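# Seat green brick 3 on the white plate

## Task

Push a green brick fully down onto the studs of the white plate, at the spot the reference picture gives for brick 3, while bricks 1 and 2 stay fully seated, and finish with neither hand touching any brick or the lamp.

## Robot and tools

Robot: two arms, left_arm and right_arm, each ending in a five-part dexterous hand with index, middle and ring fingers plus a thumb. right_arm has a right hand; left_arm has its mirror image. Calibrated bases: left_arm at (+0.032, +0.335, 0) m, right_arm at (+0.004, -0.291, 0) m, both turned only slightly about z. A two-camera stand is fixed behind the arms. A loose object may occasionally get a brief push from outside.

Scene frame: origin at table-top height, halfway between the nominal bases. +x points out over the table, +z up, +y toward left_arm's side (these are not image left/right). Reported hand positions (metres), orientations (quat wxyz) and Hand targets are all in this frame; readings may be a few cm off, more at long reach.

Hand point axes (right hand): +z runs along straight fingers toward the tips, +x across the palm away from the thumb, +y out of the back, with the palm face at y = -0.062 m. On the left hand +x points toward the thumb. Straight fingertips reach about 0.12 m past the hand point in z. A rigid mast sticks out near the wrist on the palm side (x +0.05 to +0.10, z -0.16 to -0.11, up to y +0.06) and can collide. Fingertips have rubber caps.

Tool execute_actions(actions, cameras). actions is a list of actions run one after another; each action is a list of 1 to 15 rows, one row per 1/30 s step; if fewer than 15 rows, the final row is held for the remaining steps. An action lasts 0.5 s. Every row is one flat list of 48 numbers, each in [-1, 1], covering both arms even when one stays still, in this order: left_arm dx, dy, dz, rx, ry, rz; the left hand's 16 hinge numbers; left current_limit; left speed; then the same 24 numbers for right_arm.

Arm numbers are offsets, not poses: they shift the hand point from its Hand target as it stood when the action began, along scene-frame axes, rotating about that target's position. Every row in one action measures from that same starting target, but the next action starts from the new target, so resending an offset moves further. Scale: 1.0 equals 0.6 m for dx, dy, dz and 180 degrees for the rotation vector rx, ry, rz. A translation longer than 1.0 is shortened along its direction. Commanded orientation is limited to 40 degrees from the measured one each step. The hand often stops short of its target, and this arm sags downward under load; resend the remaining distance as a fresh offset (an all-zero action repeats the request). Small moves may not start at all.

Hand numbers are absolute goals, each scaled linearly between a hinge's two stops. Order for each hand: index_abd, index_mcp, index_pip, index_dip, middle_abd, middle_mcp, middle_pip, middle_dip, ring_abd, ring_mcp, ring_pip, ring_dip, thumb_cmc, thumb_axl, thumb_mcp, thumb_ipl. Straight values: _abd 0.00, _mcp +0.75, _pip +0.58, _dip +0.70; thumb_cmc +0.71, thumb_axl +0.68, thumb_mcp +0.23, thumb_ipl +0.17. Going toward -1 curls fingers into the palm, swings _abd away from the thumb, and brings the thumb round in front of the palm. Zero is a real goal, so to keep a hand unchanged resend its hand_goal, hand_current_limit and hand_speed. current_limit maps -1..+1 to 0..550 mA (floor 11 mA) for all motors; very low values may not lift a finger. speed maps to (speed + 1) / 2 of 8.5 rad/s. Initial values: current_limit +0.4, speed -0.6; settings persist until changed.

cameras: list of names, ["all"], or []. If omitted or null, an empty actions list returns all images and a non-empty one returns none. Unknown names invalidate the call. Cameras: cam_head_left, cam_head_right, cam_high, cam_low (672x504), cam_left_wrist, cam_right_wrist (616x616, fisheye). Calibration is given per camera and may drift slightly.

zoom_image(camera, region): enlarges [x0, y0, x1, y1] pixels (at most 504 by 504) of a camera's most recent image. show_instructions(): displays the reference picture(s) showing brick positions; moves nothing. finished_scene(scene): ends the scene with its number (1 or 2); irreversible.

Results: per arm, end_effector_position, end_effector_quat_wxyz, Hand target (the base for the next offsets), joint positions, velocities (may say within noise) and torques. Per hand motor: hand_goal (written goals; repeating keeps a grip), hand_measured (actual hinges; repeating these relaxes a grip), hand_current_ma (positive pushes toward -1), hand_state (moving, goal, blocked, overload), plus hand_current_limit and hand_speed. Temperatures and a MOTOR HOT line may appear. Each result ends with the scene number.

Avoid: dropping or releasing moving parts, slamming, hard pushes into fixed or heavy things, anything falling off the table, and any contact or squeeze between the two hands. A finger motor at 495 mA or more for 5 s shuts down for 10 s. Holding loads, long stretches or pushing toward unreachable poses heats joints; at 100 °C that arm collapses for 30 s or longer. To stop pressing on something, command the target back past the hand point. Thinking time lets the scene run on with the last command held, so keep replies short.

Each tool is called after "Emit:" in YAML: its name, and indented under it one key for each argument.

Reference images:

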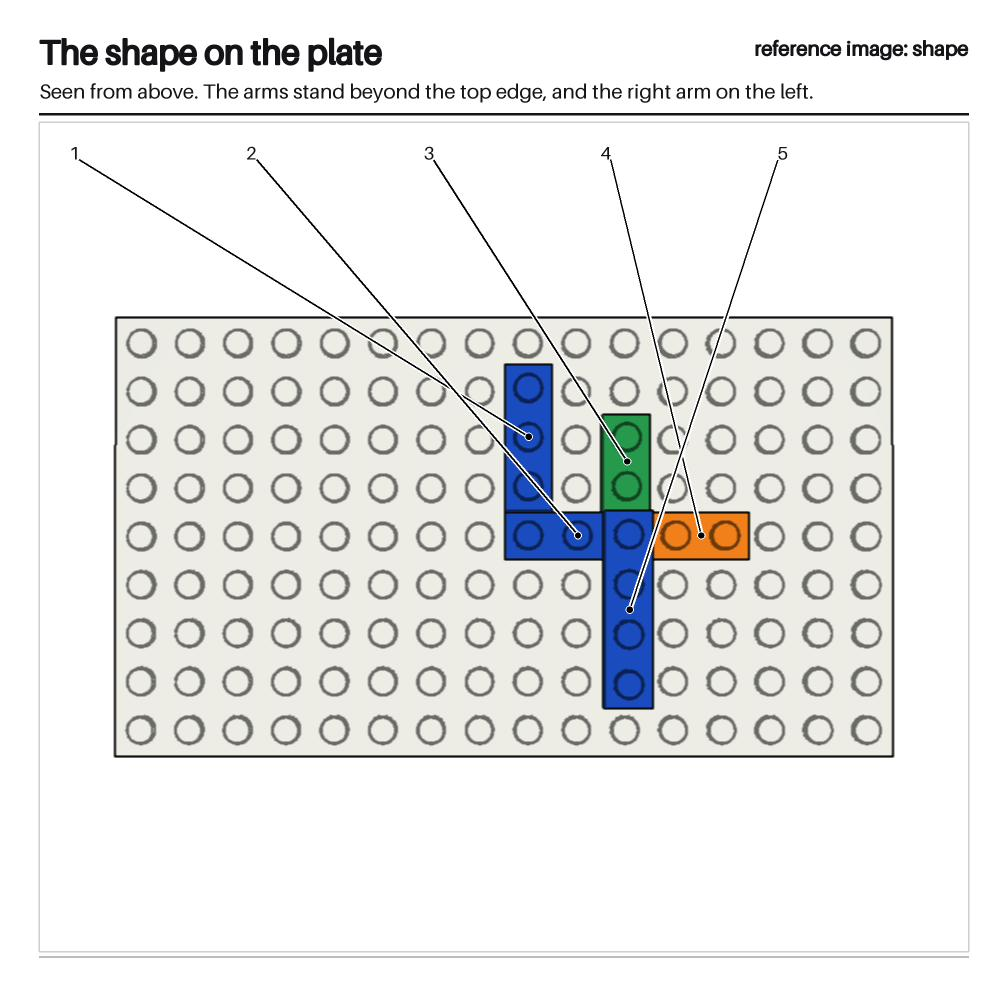

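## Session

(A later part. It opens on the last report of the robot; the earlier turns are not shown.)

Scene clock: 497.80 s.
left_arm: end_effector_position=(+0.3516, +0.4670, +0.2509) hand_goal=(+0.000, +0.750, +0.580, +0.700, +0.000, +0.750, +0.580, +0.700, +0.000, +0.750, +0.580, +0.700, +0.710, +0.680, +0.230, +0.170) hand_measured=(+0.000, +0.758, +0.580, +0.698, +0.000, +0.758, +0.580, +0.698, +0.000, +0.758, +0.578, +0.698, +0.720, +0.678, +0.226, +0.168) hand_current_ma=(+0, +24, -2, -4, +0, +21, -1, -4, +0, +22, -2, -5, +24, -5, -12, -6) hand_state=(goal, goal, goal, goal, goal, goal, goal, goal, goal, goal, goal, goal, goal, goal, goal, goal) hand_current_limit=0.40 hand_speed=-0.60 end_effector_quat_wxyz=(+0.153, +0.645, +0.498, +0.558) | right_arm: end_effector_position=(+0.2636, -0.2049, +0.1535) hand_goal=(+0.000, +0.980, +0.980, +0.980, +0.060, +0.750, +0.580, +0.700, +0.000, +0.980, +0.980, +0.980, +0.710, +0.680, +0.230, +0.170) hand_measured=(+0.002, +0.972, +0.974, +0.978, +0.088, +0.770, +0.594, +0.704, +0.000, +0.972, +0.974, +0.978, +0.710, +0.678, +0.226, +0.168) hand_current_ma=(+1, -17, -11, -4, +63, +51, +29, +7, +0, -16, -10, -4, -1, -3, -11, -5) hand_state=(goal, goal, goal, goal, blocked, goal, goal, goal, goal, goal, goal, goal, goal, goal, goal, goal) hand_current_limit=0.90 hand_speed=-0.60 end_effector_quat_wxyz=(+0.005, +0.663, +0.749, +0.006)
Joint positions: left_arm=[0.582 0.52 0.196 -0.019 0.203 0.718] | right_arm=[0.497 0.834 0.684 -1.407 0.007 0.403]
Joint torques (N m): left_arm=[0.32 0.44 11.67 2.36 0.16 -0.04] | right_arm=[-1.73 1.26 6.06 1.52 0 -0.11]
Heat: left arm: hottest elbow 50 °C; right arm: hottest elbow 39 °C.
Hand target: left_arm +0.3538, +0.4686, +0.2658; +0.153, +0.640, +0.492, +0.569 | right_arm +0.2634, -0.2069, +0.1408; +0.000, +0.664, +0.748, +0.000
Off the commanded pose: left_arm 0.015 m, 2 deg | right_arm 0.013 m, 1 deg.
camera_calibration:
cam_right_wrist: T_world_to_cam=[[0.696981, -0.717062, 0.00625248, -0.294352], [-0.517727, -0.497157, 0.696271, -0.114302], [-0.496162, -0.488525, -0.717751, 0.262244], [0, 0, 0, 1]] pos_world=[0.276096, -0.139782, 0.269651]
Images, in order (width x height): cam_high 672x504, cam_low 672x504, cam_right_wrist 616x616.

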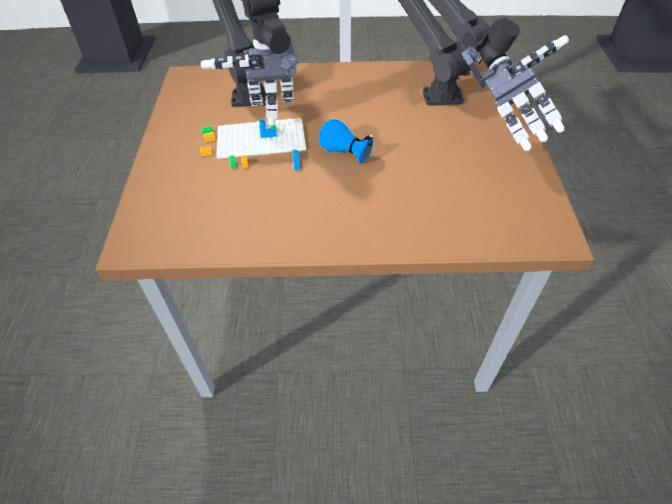

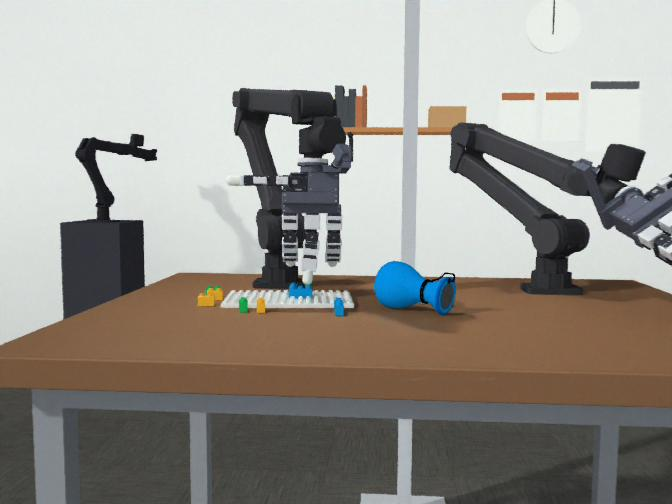

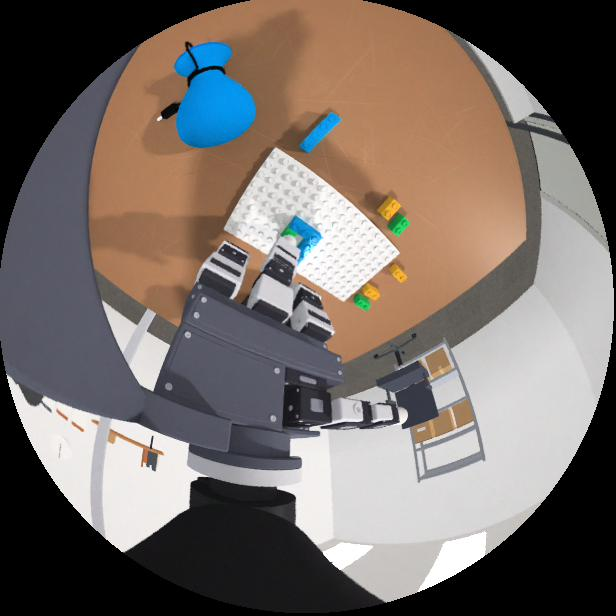

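Emit:
execute_actions:
  actions:
    - [[0,0,0,0,0,0,0,0.75,0.58,0.7,0,0.75,0.58,0.7,0,0.75,0.58,0.7,0.71,0.68,0.23,0.17,0.4,-0.6,0,0,-0.03,0,0,0,0,0.98,0.98,0.98,0.03,0.75,0.58,0.7,0,0.98,0.98,0.98,0.71,0.68,0.23,0.17,0.9,-0.6]]
  cameras: ["cam_low", "cam_high", "cam_right_wrist"]

Emit:
zoom_image:
  camera: "cam_low"
  region: [290, 265, 325, 300]

Emit:
zoom_image:
  camera: "cam_high"
  region: [250, 90, 300, 140]

Scene clock: 504.47 s.
left_arm: end_effector_position=(+0.3516, +0.4670, +0.2509) hand_goal=(+0.000, +0.750, +0.580, +0.700, +0.000, +0.750, +0.580, +0.700, +0.000, +0.750, +0.580, +0.700, +0.710, +0.680, +0.230, +0.170) hand_measured=(+0.000, +0.758, +0.580, +0.698, +0.000, +0.758, +0.580, +0.698, +0.000, +0.758, +0.578, +0.698, +0.720, +0.678, +0.226, +0.168) hand_current_ma=(+0, +24, -2, -4, +0, +21, -1, -4, +0, +22, -2, -5, +24, -5, -12, -6) hand_state=(goal, goal, goal, goal, goal, goal, goal, goal, goal, goal, goal, goal, goal, goal, goal, goal) hand_current_limit=0.40 hand_speed=-0.60 end_effector_quat_wxyz=(+0.153, +0.645, +0.498, +0.558) | right_arm: end_effector_position=(+0.2694, -0.2032, +0.1532) hand_goal=(+0.000, +0.980, +0.980, +0.980, +0.030, +0.750, +0.580, +0.700, +0.000, +0.980, +0.980, +0.980, +0.710, +0.680, +0.230, +0.170) hand_measured=(+0.002, +0.972, +0.974, +0.978, +0.104, +0.808, +0.626, +0.718, +0.000, +0.972, +0.974, +0.978, +0.710, +0.678, +0.226, +0.168) hand_current_ma=(+1, -17, -11, -4, +207, +201, +136, +44, +0, -16, -10, -4, -1, -3, -11, -5) hand_state=(goal, goal, goal, goal, blocked, blocked, blocked, goal, goal, goal, goal, goal, goal, goal, goal, goal) hand_current_limit=0.90 hand_speed=-0.60 end_effector_quat_wxyz=(+0.014, +0.663, +0.748, +0.020)
Joint positions: left_arm=[0.582 0.52 0.196 -0.019 0.203 0.718] | right_arm=[0.497 0.829 0.674 -1.369 0.014 0.403]
Joint torques (N m): left_arm=[0.26 0.38 11.67 2.37 0.16 -0.04] | right_arm=[-1.44 1.96 3.56 1.87 -0.27 -0.09]
Heat: left arm: hottest elbow 50 °C; right arm: hottest elbow 38 °C.
Hand target: left_arm +0.3538, +0.4686, +0.2658; +0.153, +0.640, +0.492, +0.569 | right_arm +0.2633, -0.2069, +0.1228; +0.000, +0.664, +0.748, +0.000
Off the commanded pose: left_arm 0.015 m, 2 deg | right_arm 0.031 m, 3 deg.
camera_calibration:
cam_right_wrist: T_world_to_cam=[[0.695825, -0.717901, 0.021098, -0.299329], [-0.539915, -0.503489, 0.67453, -0.102193], [-0.473624, -0.480746, -0.737946, 0.264389], [0, 0, 0, 1]] pos_world=[0.278326, -0.139237, 0.270352]
Images, in order (width x height): cam_high 672x504, cam_low 672x504, cam_right_wrist 616x616.

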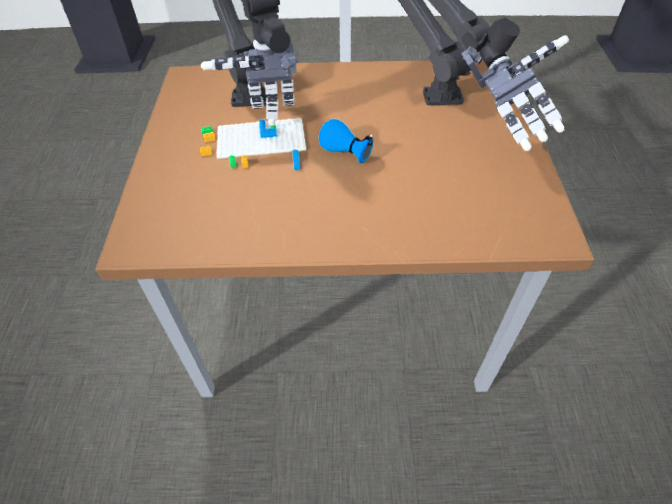

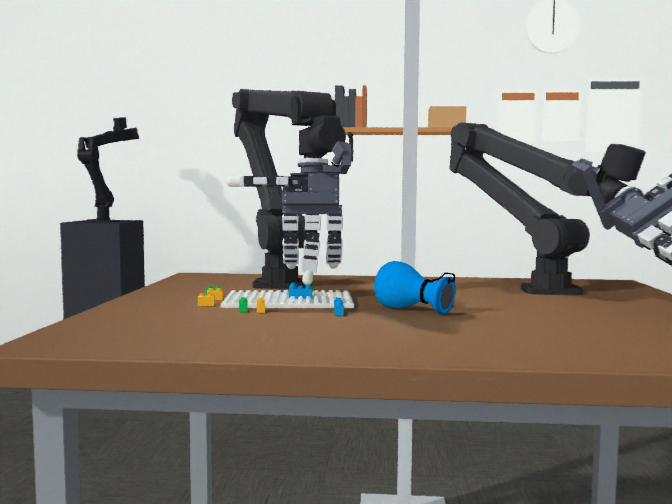

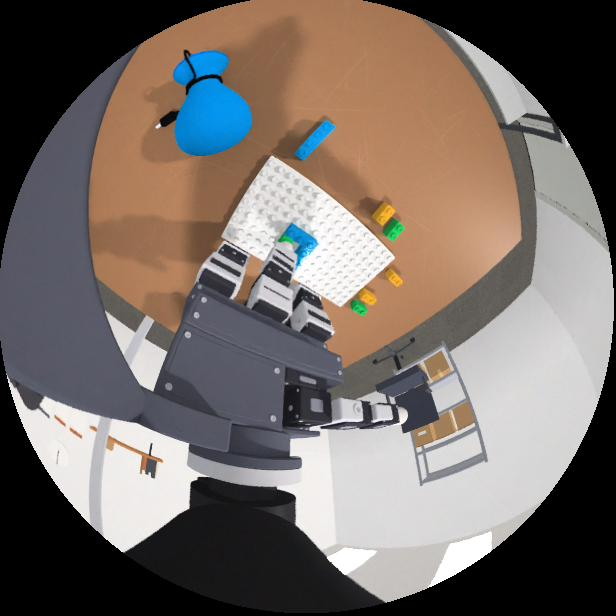

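Scaled by 14.400 from the camera's 672x504 image, which has a finer 960x720 frame.

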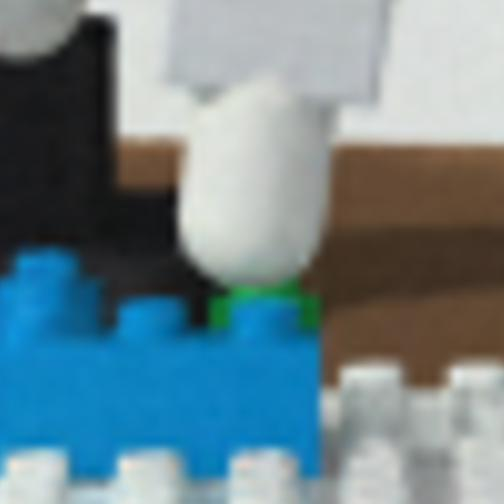

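Scaled by 10.080 from the camera's 672x504 image, which has a finer 960x720 frame.

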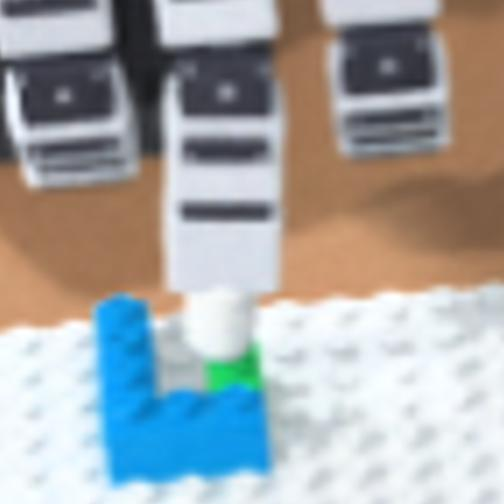

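Emit:
execute_actions:
  actions:
    - [[0,0,0,0,0,0,0,0.75,0.58,0.7,0,0.75,0.58,0.7,0,0.75,0.58,0.7,0.71,0.68,0.23,0.17,0.4,-0.6,0.01,0,0.05,0,0,0,0,0.98,0.98,0.98,0.06,0.75,0.58,0.7,0,0.98,0.98,0.98,0.71,0.68,0.23,0.17,0.9,-0.6]]
    - [[0,0,0,0,0,0,0,0.75,0.58,0.7,0,0.75,0.58,0.7,0,0.75,0.58,0.7,0.71,0.68,0.23,0.17,0.4,-0.6,0.03,0,0.08,0,0,0,0,0.98,0.98,0.98,0.06,0.75,0.58,0.7,0,0.98,0.98,0.98,0.71,0.68,0.23,0.17,0.9,-0.6]]
  cameras: ["cam_low", "cam_high", "cam_right_wrist"]

Emit:
zoom_image:
  camera: "cam_low"
  region: [290, 265, 325, 300]

Emit:
zoom_image:
  camera: "cam_high"
  region: [255, 110, 290, 145]

Emit:
zoom_image:
  camera: "cam_right_wrist"
  region: [250, 180, 330, 260]

Scene clock: 516.17 s.
left_arm: end_effector_position=(+0.3516, +0.4670, +0.2509) hand_goal=(+0.000, +0.750, +0.580, +0.700, +0.000, +0.750, +0.580, +0.700, +0.000, +0.750, +0.580, +0.700, +0.710, +0.680, +0.230, +0.170) hand_measured=(+0.000, +0.758, +0.580, +0.698, +0.000, +0.758, +0.580, +0.698, +0.000, +0.758, +0.578, +0.698, +0.720, +0.678, +0.226, +0.168) hand_current_ma=(+0, +24, -2, -4, +0, +21, -1, -4, +0, +22, -2, -5, +24, -5, -12, -6) hand_state=(goal, goal, goal, goal, goal, goal, goal, goal, goal, goal, goal, goal, goal, goal, goal, goal) hand_current_limit=0.40 hand_speed=-0.60 end_effector_quat_wxyz=(+0.153, +0.645, +0.498, +0.558) | right_arm: end_effector_position=(+0.2742, -0.2107, +0.1806) hand_goal=(+0.000, +0.980, +0.980, +0.980, +0.060, +0.750, +0.580, +0.700, +0.000, +0.980, +0.980, +0.980, +0.710, +0.680, +0.230, +0.170) hand_measured=(+0.002, +0.972, +0.974, +0.978, +0.062, +0.750, +0.582, +0.702, +0.000, +0.972, +0.974, +0.978, +0.710, +0.678, +0.226, +0.168) hand_current_ma=(+1, -17, -11, -4, +3, +1, +4, +4, +0, -16, -10, -4, -1, -3, -11, -5) hand_state=(goal, goal, goal, goal, goal, goal, goal, goal, goal, goal, goal, goal, goal, goal, goal, goal) hand_current_limit=0.90 hand_speed=-0.60 end_effector_quat_wxyz=(-0.003, +0.662, +0.749, -0.016)
Joint positions: left_arm=[0.582 0.52 0.196 -0.019 0.203 0.718] | right_arm=[0.445 0.881 0.787 -1.509 0.006 0.351]
Joint torques (N m): left_arm=[0.32 0.38 11.67 2.35 0.16 -0.05] | right_arm=[-1.73 0.32 12.4 0.31 0.08 -0.11]
Heat: left arm: hottest elbow 50 °C; right arm: hottest elbow 37 °C.
Hand target: left_arm +0.3538, +0.4686, +0.2658; +0.153, +0.640, +0.492, +0.569 | right_arm +0.2873, -0.2069, +0.2008; +0.000, +0.663, +0.748, +0.000
Off the commanded pose: left_arm 0.015 m, 2 deg | right_arm 0.024 m, 2 deg.
camera_calibration:
cam_right_wrist: T_world_to_cam=[[0.697516, -0.716524, -0.00800028, -0.30357], [-0.487438, -0.482632, 0.727647, -0.141515], [-0.525238, -0.503646, -0.685905, 0.283227], [0, 0, 0, 1]] pos_world=[0.291527, -0.143169, 0.294811]
Images, in order (width x height): cam_high 672x504, cam_low 672x504, cam_right_wrist 616x616.

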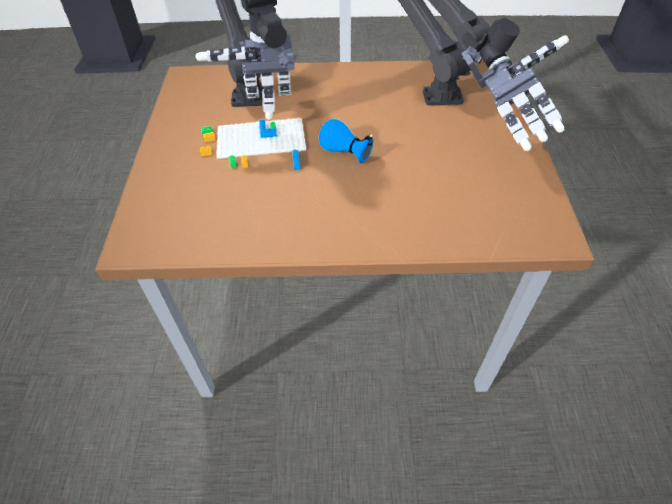

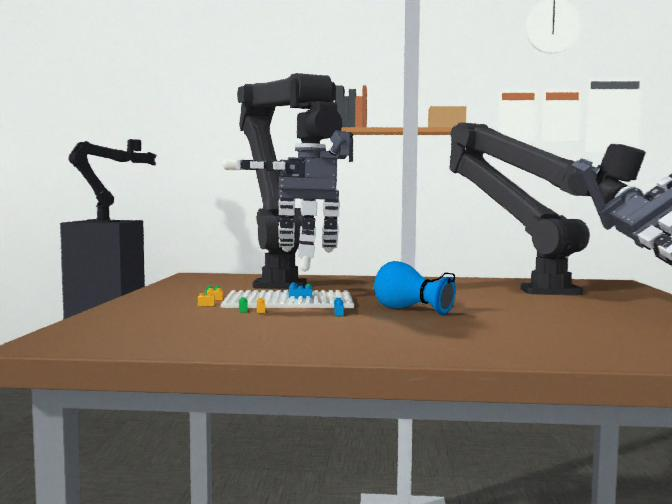

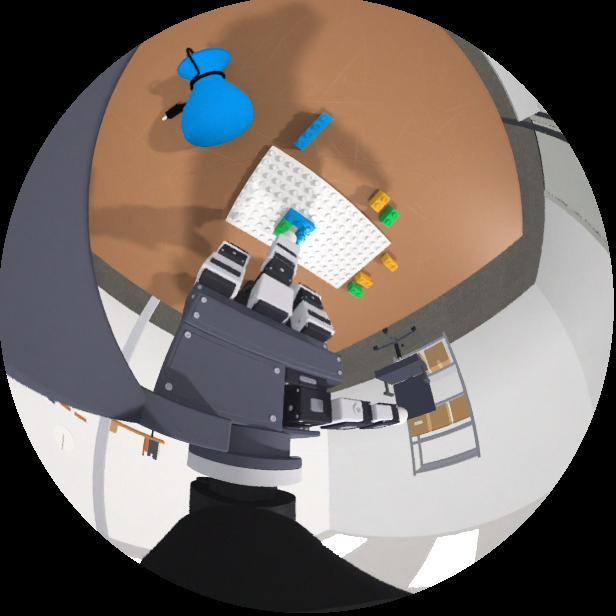

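Scaled by 14.400 from the camera's 672x504 image, which has a finer 960x720 frame.

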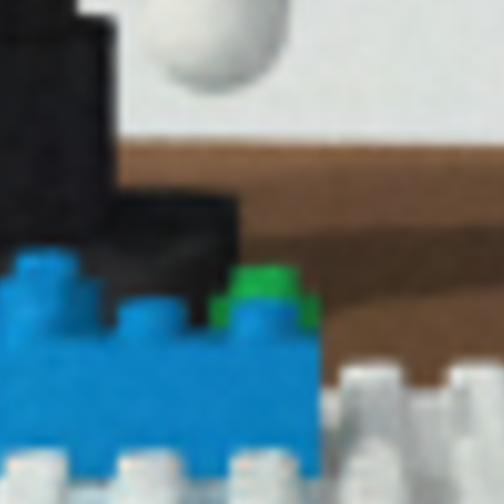

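Scaled by 14.400 from the camera's 672x504 image, which has a finer 960x720 frame.

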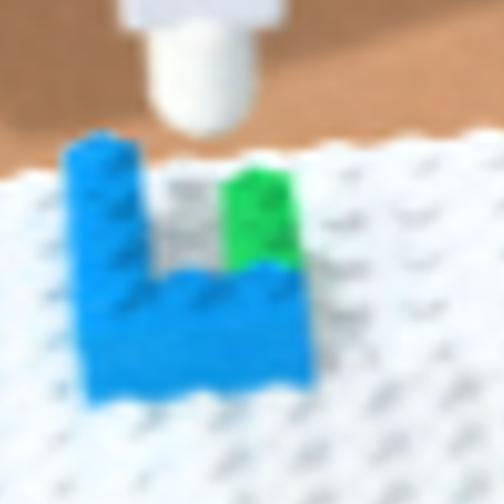

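Scaled by 6.300 from the camera's 616x616 image, which has a finer 880x880 frame.

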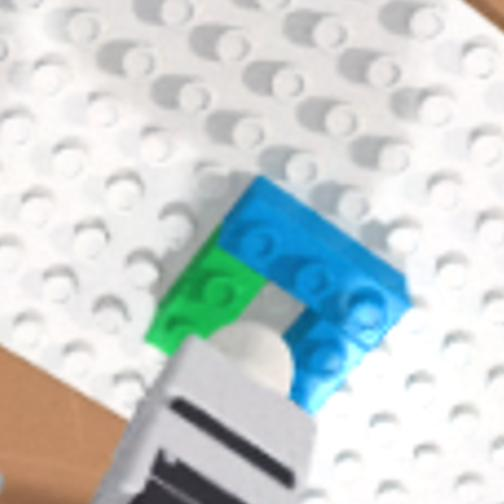

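Emit:
zoom_image:
  camera: "cam_high"
  region: [257, 116, 281, 140]

Emit:
zoom_image:
  camera: "cam_low"
  region: [288, 278, 316, 306]

Scaled by 21.000 from the camera's 672x504 image, which has a finer 960x720 frame.

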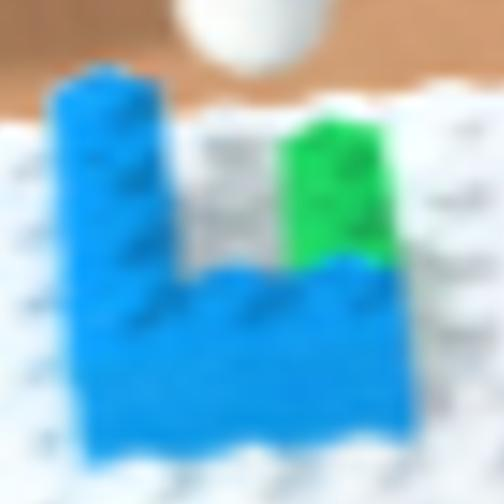

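Scaled by 18.000 from the camera's 672x504 image, which has a finer 960x720 frame.

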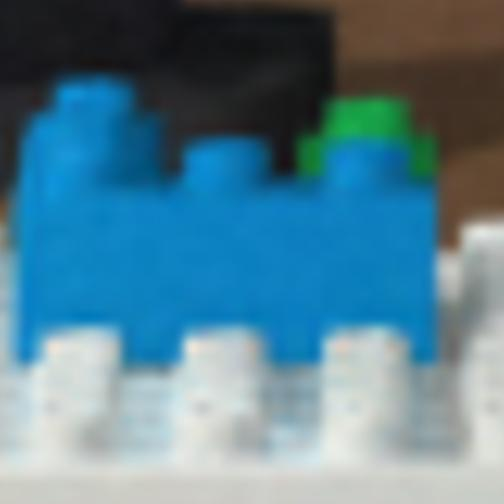

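Emit:
execute_actions:
  actions:
    - [[0,0,0,0,0,0,0,0.75,0.58,0.7,0,0.75,0.58,0.7,0,0.75,0.58,0.7,0.71,0.68,0.23,0.17,0.4,-0.6,-0.0305,0.007,-0.055,0,0,0,0,0.98,0.98,0.98,0.03,0.75,0.58,0.7,0,0.98,0.98,0.98,0.71,0.68,0.23,0.17,0.9,-0.6]]
  cameras: ["cam_low", "cam_high"]

Emit:
zoom_image:
  camera: "cam_low"
  region: [290, 265, 325, 300]

Emit:
zoom_image:
  camera: "cam_high"
  region: [250, 105, 290, 145]

Scene clock: 535.50 s.
left_arm: end_effector_position=(+0.3516, +0.4670, +0.2509) hand_goal=(+0.000, +0.750, +0.580, +0.700, +0.000, +0.750, +0.580, +0.700, +0.000, +0.750, +0.580, +0.700, +0.710, +0.680, +0.230, +0.170) hand_measured=(+0.000, +0.758, +0.580, +0.698, +0.000, +0.758, +0.580, +0.698, +0.000, +0.758, +0.578, +0.698, +0.720, +0.678, +0.226, +0.168) hand_current_ma=(+0, +24, -2, -4, +0, +21, -1, -4, +0, +22, -2, -5, +24, -5, -12, -6) hand_state=(goal, goal, goal, goal, goal, goal, goal, goal, goal, goal, goal, goal, goal, goal, goal, goal) hand_current_limit=0.40 hand_speed=-0.60 end_effector_quat_wxyz=(+0.153, +0.645, +0.498, +0.558) | right_arm: end_effector_position=(+0.2687, -0.2069, +0.1639) hand_goal=(+0.000, +0.980, +0.980, +0.980, +0.030, +0.750, +0.580, +0.700, +0.000, +0.980, +0.980, +0.980, +0.710, +0.680, +0.230, +0.170) hand_measured=(+0.002, +0.972, +0.974, +0.978, +0.032, +0.750, +0.582, +0.702, +0.000, +0.972, +0.974, +0.978, +0.710, +0.678, +0.226, +0.168) hand_current_ma=(+1, -17, -11, -4, +3, +0, +3, +4, +0, -16, -10, -4, -1, -3, -11, -5) hand_state=(goal, goal, goal, goal, goal, goal, goal, goal, goal, goal, goal, goal, goal, goal, goal, goal) hand_current_limit=0.90 hand_speed=-0.60 end_effector_quat_wxyz=(-0.003, +0.665, +0.747, -0.011)
Joint positions: left_arm=[0.582 0.52 0.196 -0.019 0.203 0.718] | right_arm=[0.474 0.871 0.737 -1.46 0.003 0.386]
Joint torques (N m): left_arm=[0.32 0.44 11.69 2.35 0.16 -0.04] | right_arm=[0.5 -1.26 8.01 1.05 0.13 0.06]
Heat: left arm: hottest elbow 50 °C; right arm: hottest elbow 40 °C.
Hand target: left_arm +0.3538, +0.4686, +0.2658; +0.153, +0.640, +0.492, +0.569 | right_arm +0.2690, -0.2027, +0.1677; +0.001, +0.663, +0.748, +0.000
Off the commanded pose: left_arm 0.015 m, 2 deg | right_arm 0.006 m, 1 deg.
Images, in order (width x height): cam_high 672x504, cam_low 672x504.

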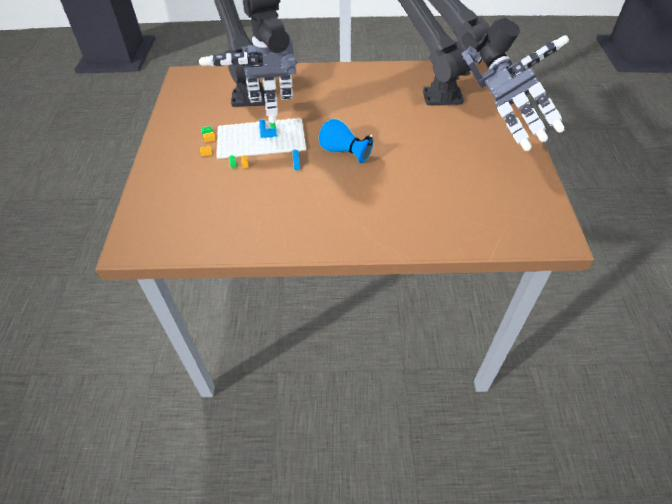

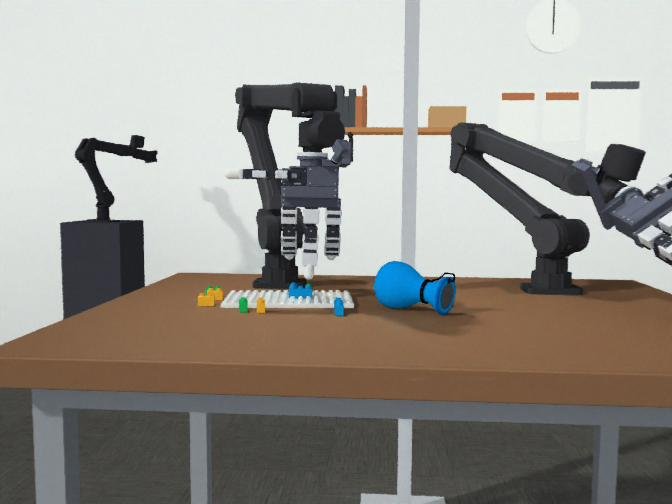

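Scaled by 14.400 from the camera's 672x504 image, which has a finer 960x720 frame.

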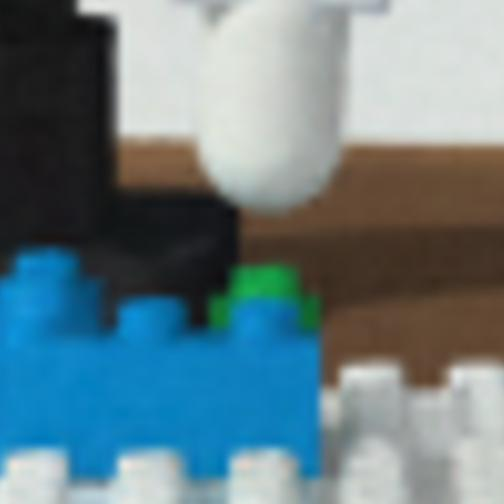

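Scaled by 12.600 from the camera's 672x504 image, which has a finer 960x720 frame.

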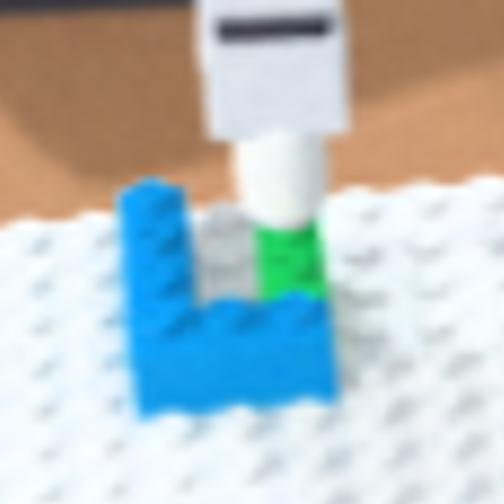

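Emit:
execute_actions:
  actions:
    - [[0,0,0,0,0,0,0,0.75,0.58,0.7,0,0.75,0.58,0.7,0,0.75,0.58,0.7,0.71,0.68,0.23,0.17,0.4,-0.6,-0.003,0.003,-0.035,0,0,0,0,0.98,0.98,0.98,0.03,0.75,0.58,0.7,0,0.98,0.98,0.98,0.71,0.68,0.23,0.17,0.9,-0.6]]
    - [[0,0,0,0,0,0,0,0.75,0.58,0.7,0,0.75,0.58,0.7,0,0.75,0.58,0.7,0.71,0.68,0.23,0.17,0.4,-0.6,-0.003,0,-0.035,0,0,0,0,0.98,0.98,0.98,0.03,0.75,0.58,0.7,0,0.98,0.98,0.98,0.71,0.68,0.23,0.17,0.9,-0.6]]
  cameras: ["cam_low", "cam_high"]

Emit:
zoom_image:
  camera: "cam_low"
  region: [290, 265, 325, 300]

Emit:
zoom_image:
  camera: "cam_high"
  region: [250, 105, 290, 145]

Scene clock: 541.20 s.
left_arm: end_effector_position=(+0.3516, +0.4670, +0.2509) hand_goal=(+0.000, +0.750, +0.580, +0.700, +0.000, +0.750, +0.580, +0.700, +0.000, +0.750, +0.580, +0.700, +0.710, +0.680, +0.230, +0.170) hand_measured=(+0.000, +0.758, +0.580, +0.698, +0.000, +0.758, +0.580, +0.698, +0.000, +0.758, +0.578, +0.698, +0.720, +0.678, +0.226, +0.168) hand_current_ma=(+0, +24, -2, -4, +0, +21, -1, -4, +0, +22, -2, -5, +24, -5, -12, -6) hand_state=(goal, goal, goal, goal, goal, goal, goal, goal, goal, goal, goal, goal, goal, goal, goal, goal) hand_current_limit=0.40 hand_speed=-0.60 end_effector_quat_wxyz=(+0.153, +0.645, +0.498, +0.558) | right_arm: end_effector_position=(+0.2742, -0.2016, +0.1534) hand_goal=(+0.000, +0.980, +0.980, +0.980, +0.030, +0.750, +0.580, +0.700, +0.000, +0.980, +0.980, +0.980, +0.710, +0.680, +0.230, +0.170) hand_measured=(+0.002, +0.972, +0.974, +0.978, +0.078, +0.802, +0.624, +0.720, +0.000, +0.972, +0.974, +0.978, +0.710, +0.678, +0.224, +0.168) hand_current_ma=(+1, -17, -11, -4, +120, +172, +126, +49, +0, -16, -10, -4, -1, -3, -12, -5) hand_state=(goal, goal, goal, goal, blocked, blocked, blocked, blocked, goal, goal, goal, goal, goal, goal, goal, goal) hand_current_limit=0.90 hand_speed=-0.60 end_effector_quat_wxyz=(+0.011, +0.666, +0.746, +0.021)
Joint positions: left_arm=[0.582 0.52 0.196 -0.019 0.203 0.718] | right_arm=[0.488 0.848 0.684 -1.361 0.007 0.403]
Joint torques (N m): left_arm=[0.32 0.38 11.67 2.36 0.16 -0.04] | right_arm=[0.73 1.79 3.88 1.65 0.02 0.05]
Heat: left arm: hottest elbow 50 °C; right arm: hottest elbow 40 °C.
Hand target: left_arm +0.3538, +0.4686, +0.2658; +0.153, +0.640, +0.492, +0.569 | right_arm +0.2654, -0.2009, +0.1258; +0.001, +0.663, +0.748, +0.000
Off the commanded pose: left_arm 0.015 m, 2 deg | right_arm 0.029 m, 3 deg.
Images, in order (width x height): cam_high 672x504, cam_low 672x504.

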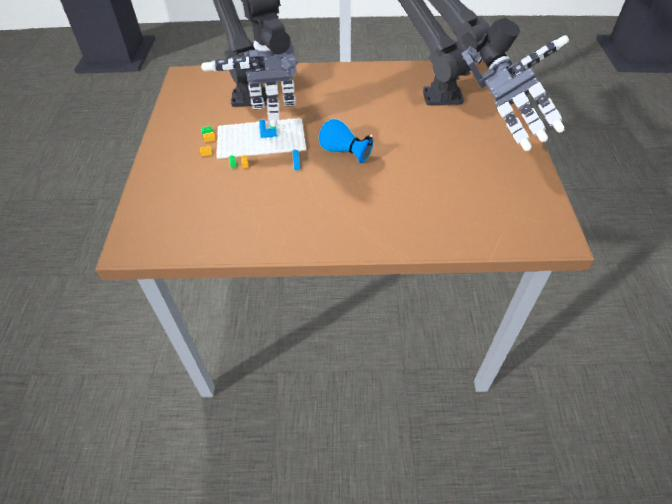

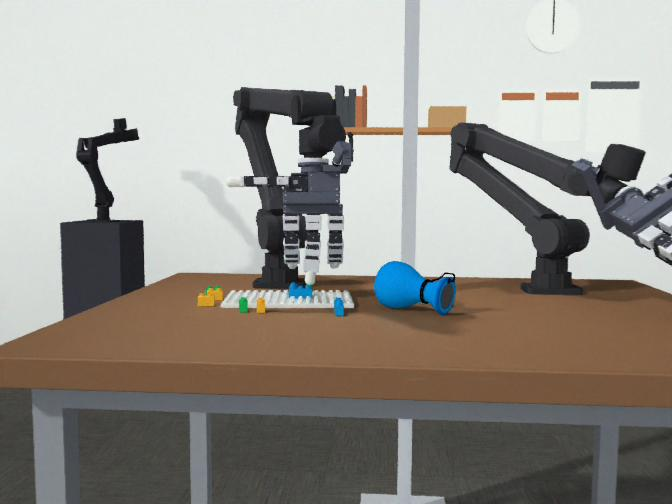

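Scaled by 14.400 from the camera's 672x504 image, which has a finer 960x720 frame.

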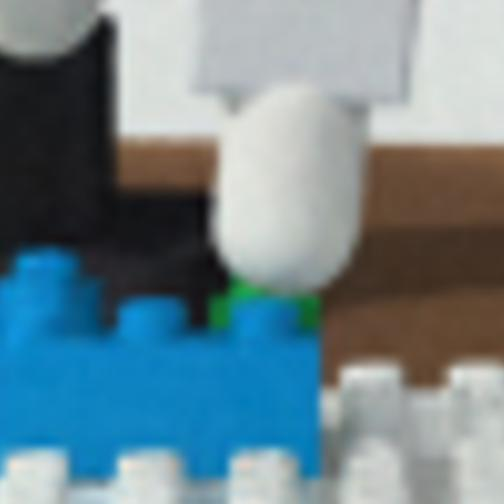

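Scaled by 12.600 from the camera's 672x504 image, which has a finer 960x720 frame.

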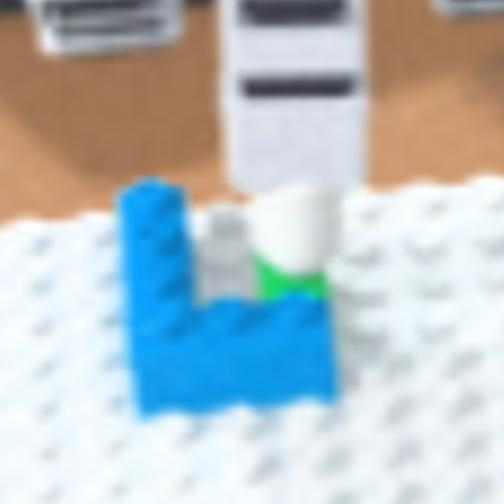

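Emit:
execute_actions:
  actions:
    - [[0,0,0,0,0,0,0,0.75,0.58,0.7,0,0.75,0.58,0.7,0,0.75,0.58,0.7,0.71,0.68,0.23,0.17,0.4,-0.6,0.012,0,0.05,0,0,0,0,0.98,0.98,0.98,0.03,0.75,0.58,0.7,0,0.98,0.98,0.98,0.71,0.68,0.23,0.17,0.9,-0.6]]
    - [[0,0,0,0,0,0,0,0.75,0.58,0.7,0,0.75,0.58,0.7,0,0.75,0.58,0.7,0.71,0.68,0.23,0.17,0.4,-0.6,0.03,0,0.09,0,0,0,0,0.98,0.98,0.98,0.03,0.75,0.58,0.7,0,0.98,0.98,0.98,0.71,0.68,0.23,0.17,0.6,-0.6]]
    - [[0,0,0,0,0,0,0,0.75,0.58,0.7,0,0.75,0.58,0.7,0,0.75,0.58,0.7,0.71,0.68,0.23,0.17,0.4,-0.6,0.0,0.02,0.15,0,0,0,0,0.98,0.98,0.98,0.03,0.75,0.58,0.7,0,0.98,0.98,0.98,0.71,0.68,0.23,0.17,0.6,-0.6]]
  cameras: ["cam_low", "cam_high", "cam_right_wrist"]

Emit:
zoom_image:
  camera: "cam_low"
  region: [288, 278, 316, 306]

Emit:
zoom_image:
  camera: "cam_high"
  region: [257, 116, 281, 140]

Emit:
zoom_image:
  camera: "cam_right_wrist"
  region: [250, 150, 350, 250]

Scene clock: 550.97 s.
left_arm: end_effector_position=(+0.3516, +0.4670, +0.2509) hand_goal=(+0.000, +0.750, +0.580, +0.700, +0.000, +0.750, +0.580, +0.700, +0.000, +0.750, +0.580, +0.700, +0.710, +0.680, +0.230, +0.170) hand_measured=(+0.000, +0.758, +0.580, +0.698, +0.000, +0.758, +0.580, +0.698, +0.000, +0.758, +0.578, +0.698, +0.720, +0.678, +0.226, +0.168) hand_current_ma=(+0, +24, -2, -4, +0, +21, -1, -4, +0, +22, -2, -5, +24, -5, -12, -6) hand_state=(goal, goal, goal, goal, goal, goal, goal, goal, goal, goal, goal, goal, goal, goal, goal, goal) hand_current_limit=0.40 hand_speed=-0.60 end_effector_quat_wxyz=(+0.153, +0.645, +0.498, +0.558) | right_arm: end_effector_position=(+0.2858, -0.1953, +0.2783) hand_goal=(+0.000, +0.980, +0.980, +0.980, +0.030, +0.750, +0.580, +0.700, +0.000, +0.980, +0.980, +0.980, +0.710, +0.680, +0.230, +0.170) hand_measured=(+0.002, +0.972, +0.974, +0.978, +0.032, +0.750, +0.582, +0.702, +0.000, +0.972, +0.974, +0.978, +0.710, +0.678, +0.224, +0.168) hand_current_ma=(+1, -17, -11, -4, +3, +0, +3, +4, +0, -16, -10, -4, -1, -3, -12, -5) hand_state=(goal, goal, goal, goal, goal, goal, goal, goal, goal, goal, goal, goal, goal, goal, goal, goal) hand_current_limit=0.60 hand_speed=-0.60 end_effector_quat_wxyz=(+0.006, +0.666, +0.746, +0.008)
Joint positions: left_arm=[0.582 0.52 0.196 -0.019 0.203 0.718] | right_arm=[0.487 0.903 1.046 -1.694 0.006 0.402]
Joint torques (N m): left_arm=[0.32 0.44 11.67 2.35 0.16 -0.04] | right_arm=[0.38 -0.91 11.96 0.39 0.33 0.05]
Heat: left arm: hottest elbow 51 °C; right arm: hottest elbow 39 °C.
Hand target: left_arm +0.3538, +0.4686, +0.2658; +0.153, +0.640, +0.492, +0.569 | right_arm +0.2906, -0.1890, +0.2998; +0.001, +0.664, +0.748, +0.000
Off the commanded pose: left_arm 0.015 m, 2 deg | right_arm 0.023 m, 1 deg.
joint sent to its limit (right arm) — joint 4 (wrist pitch), lower limit. The joint targets are off in orientation, not in position.
camera_calibration:
cam_right_wrist: T_world_to_cam=[[0.690401, -0.723397, 0.00659703, -0.30319], [-0.524726, -0.494473, 0.692935, -0.181503], [-0.498005, -0.481864, -0.72097, 0.370286], [0, 0, 0, 1]] pos_world=[0.298487, -0.130648, 0.394735]
Images, in order (width x height): cam_high 672x504, cam_low 672x504, cam_right_wrist 616x616.

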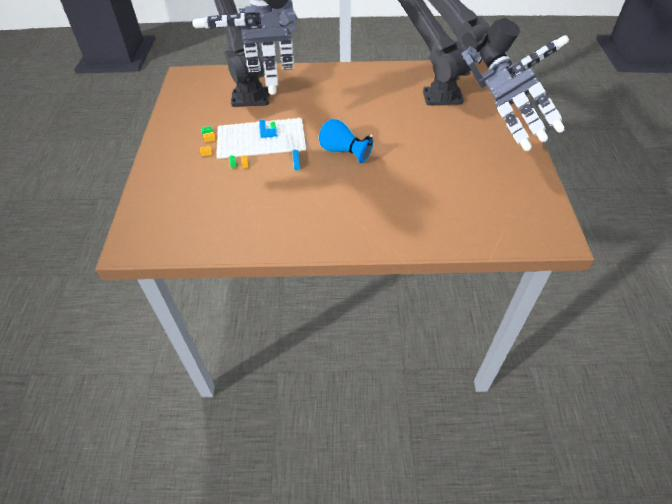

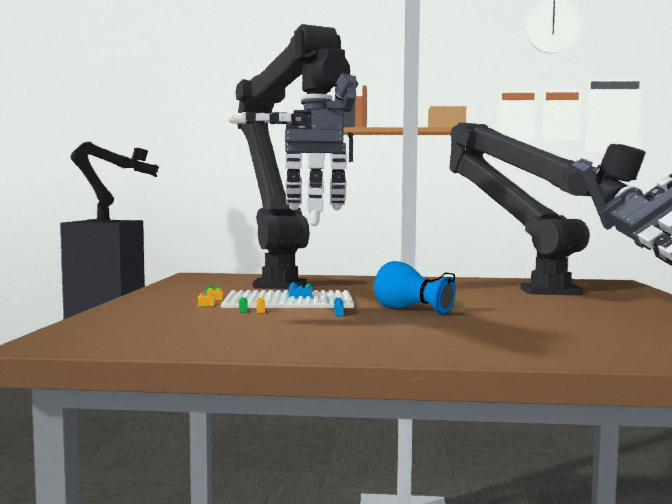

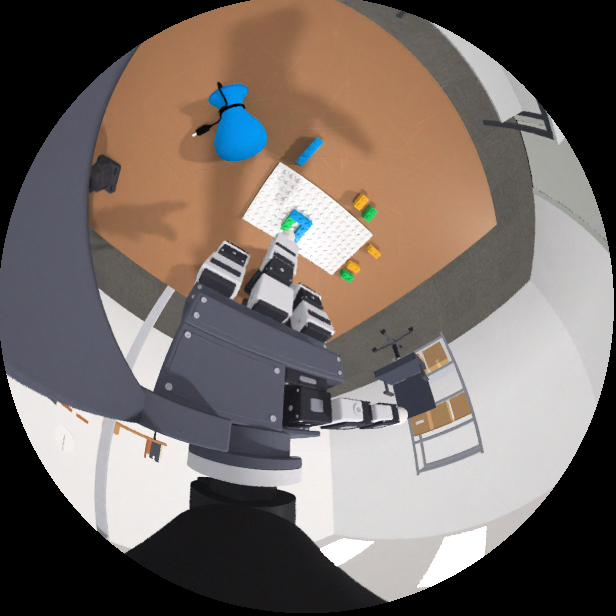

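Scaled by 18.000 from the camera's 672x504 image, which has a finer 960x720 frame.

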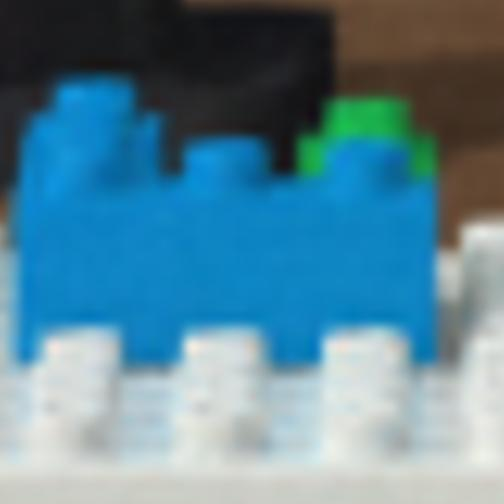

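Scaled by 21.000 from the camera's 672x504 image, which has a finer 960x720 frame.

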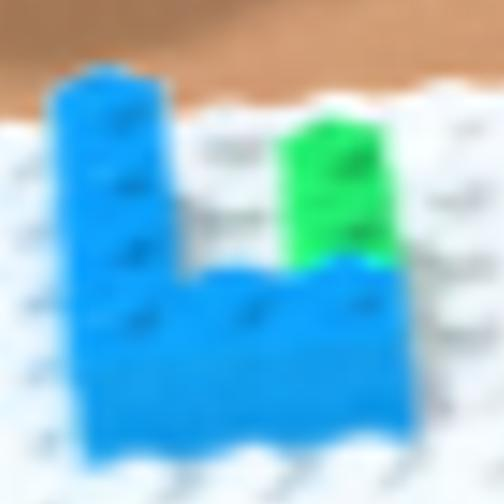

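Scaled by 5.040 from the camera's 616x616 image, which has a finer 880x880 frame.

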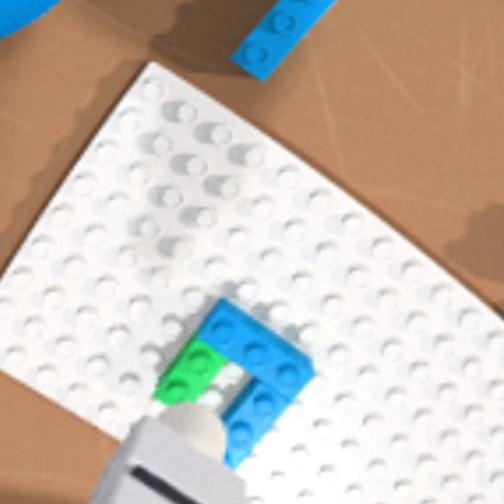

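Emit:
finished_scene:
  scene: 2

The scene is finished: the task was done.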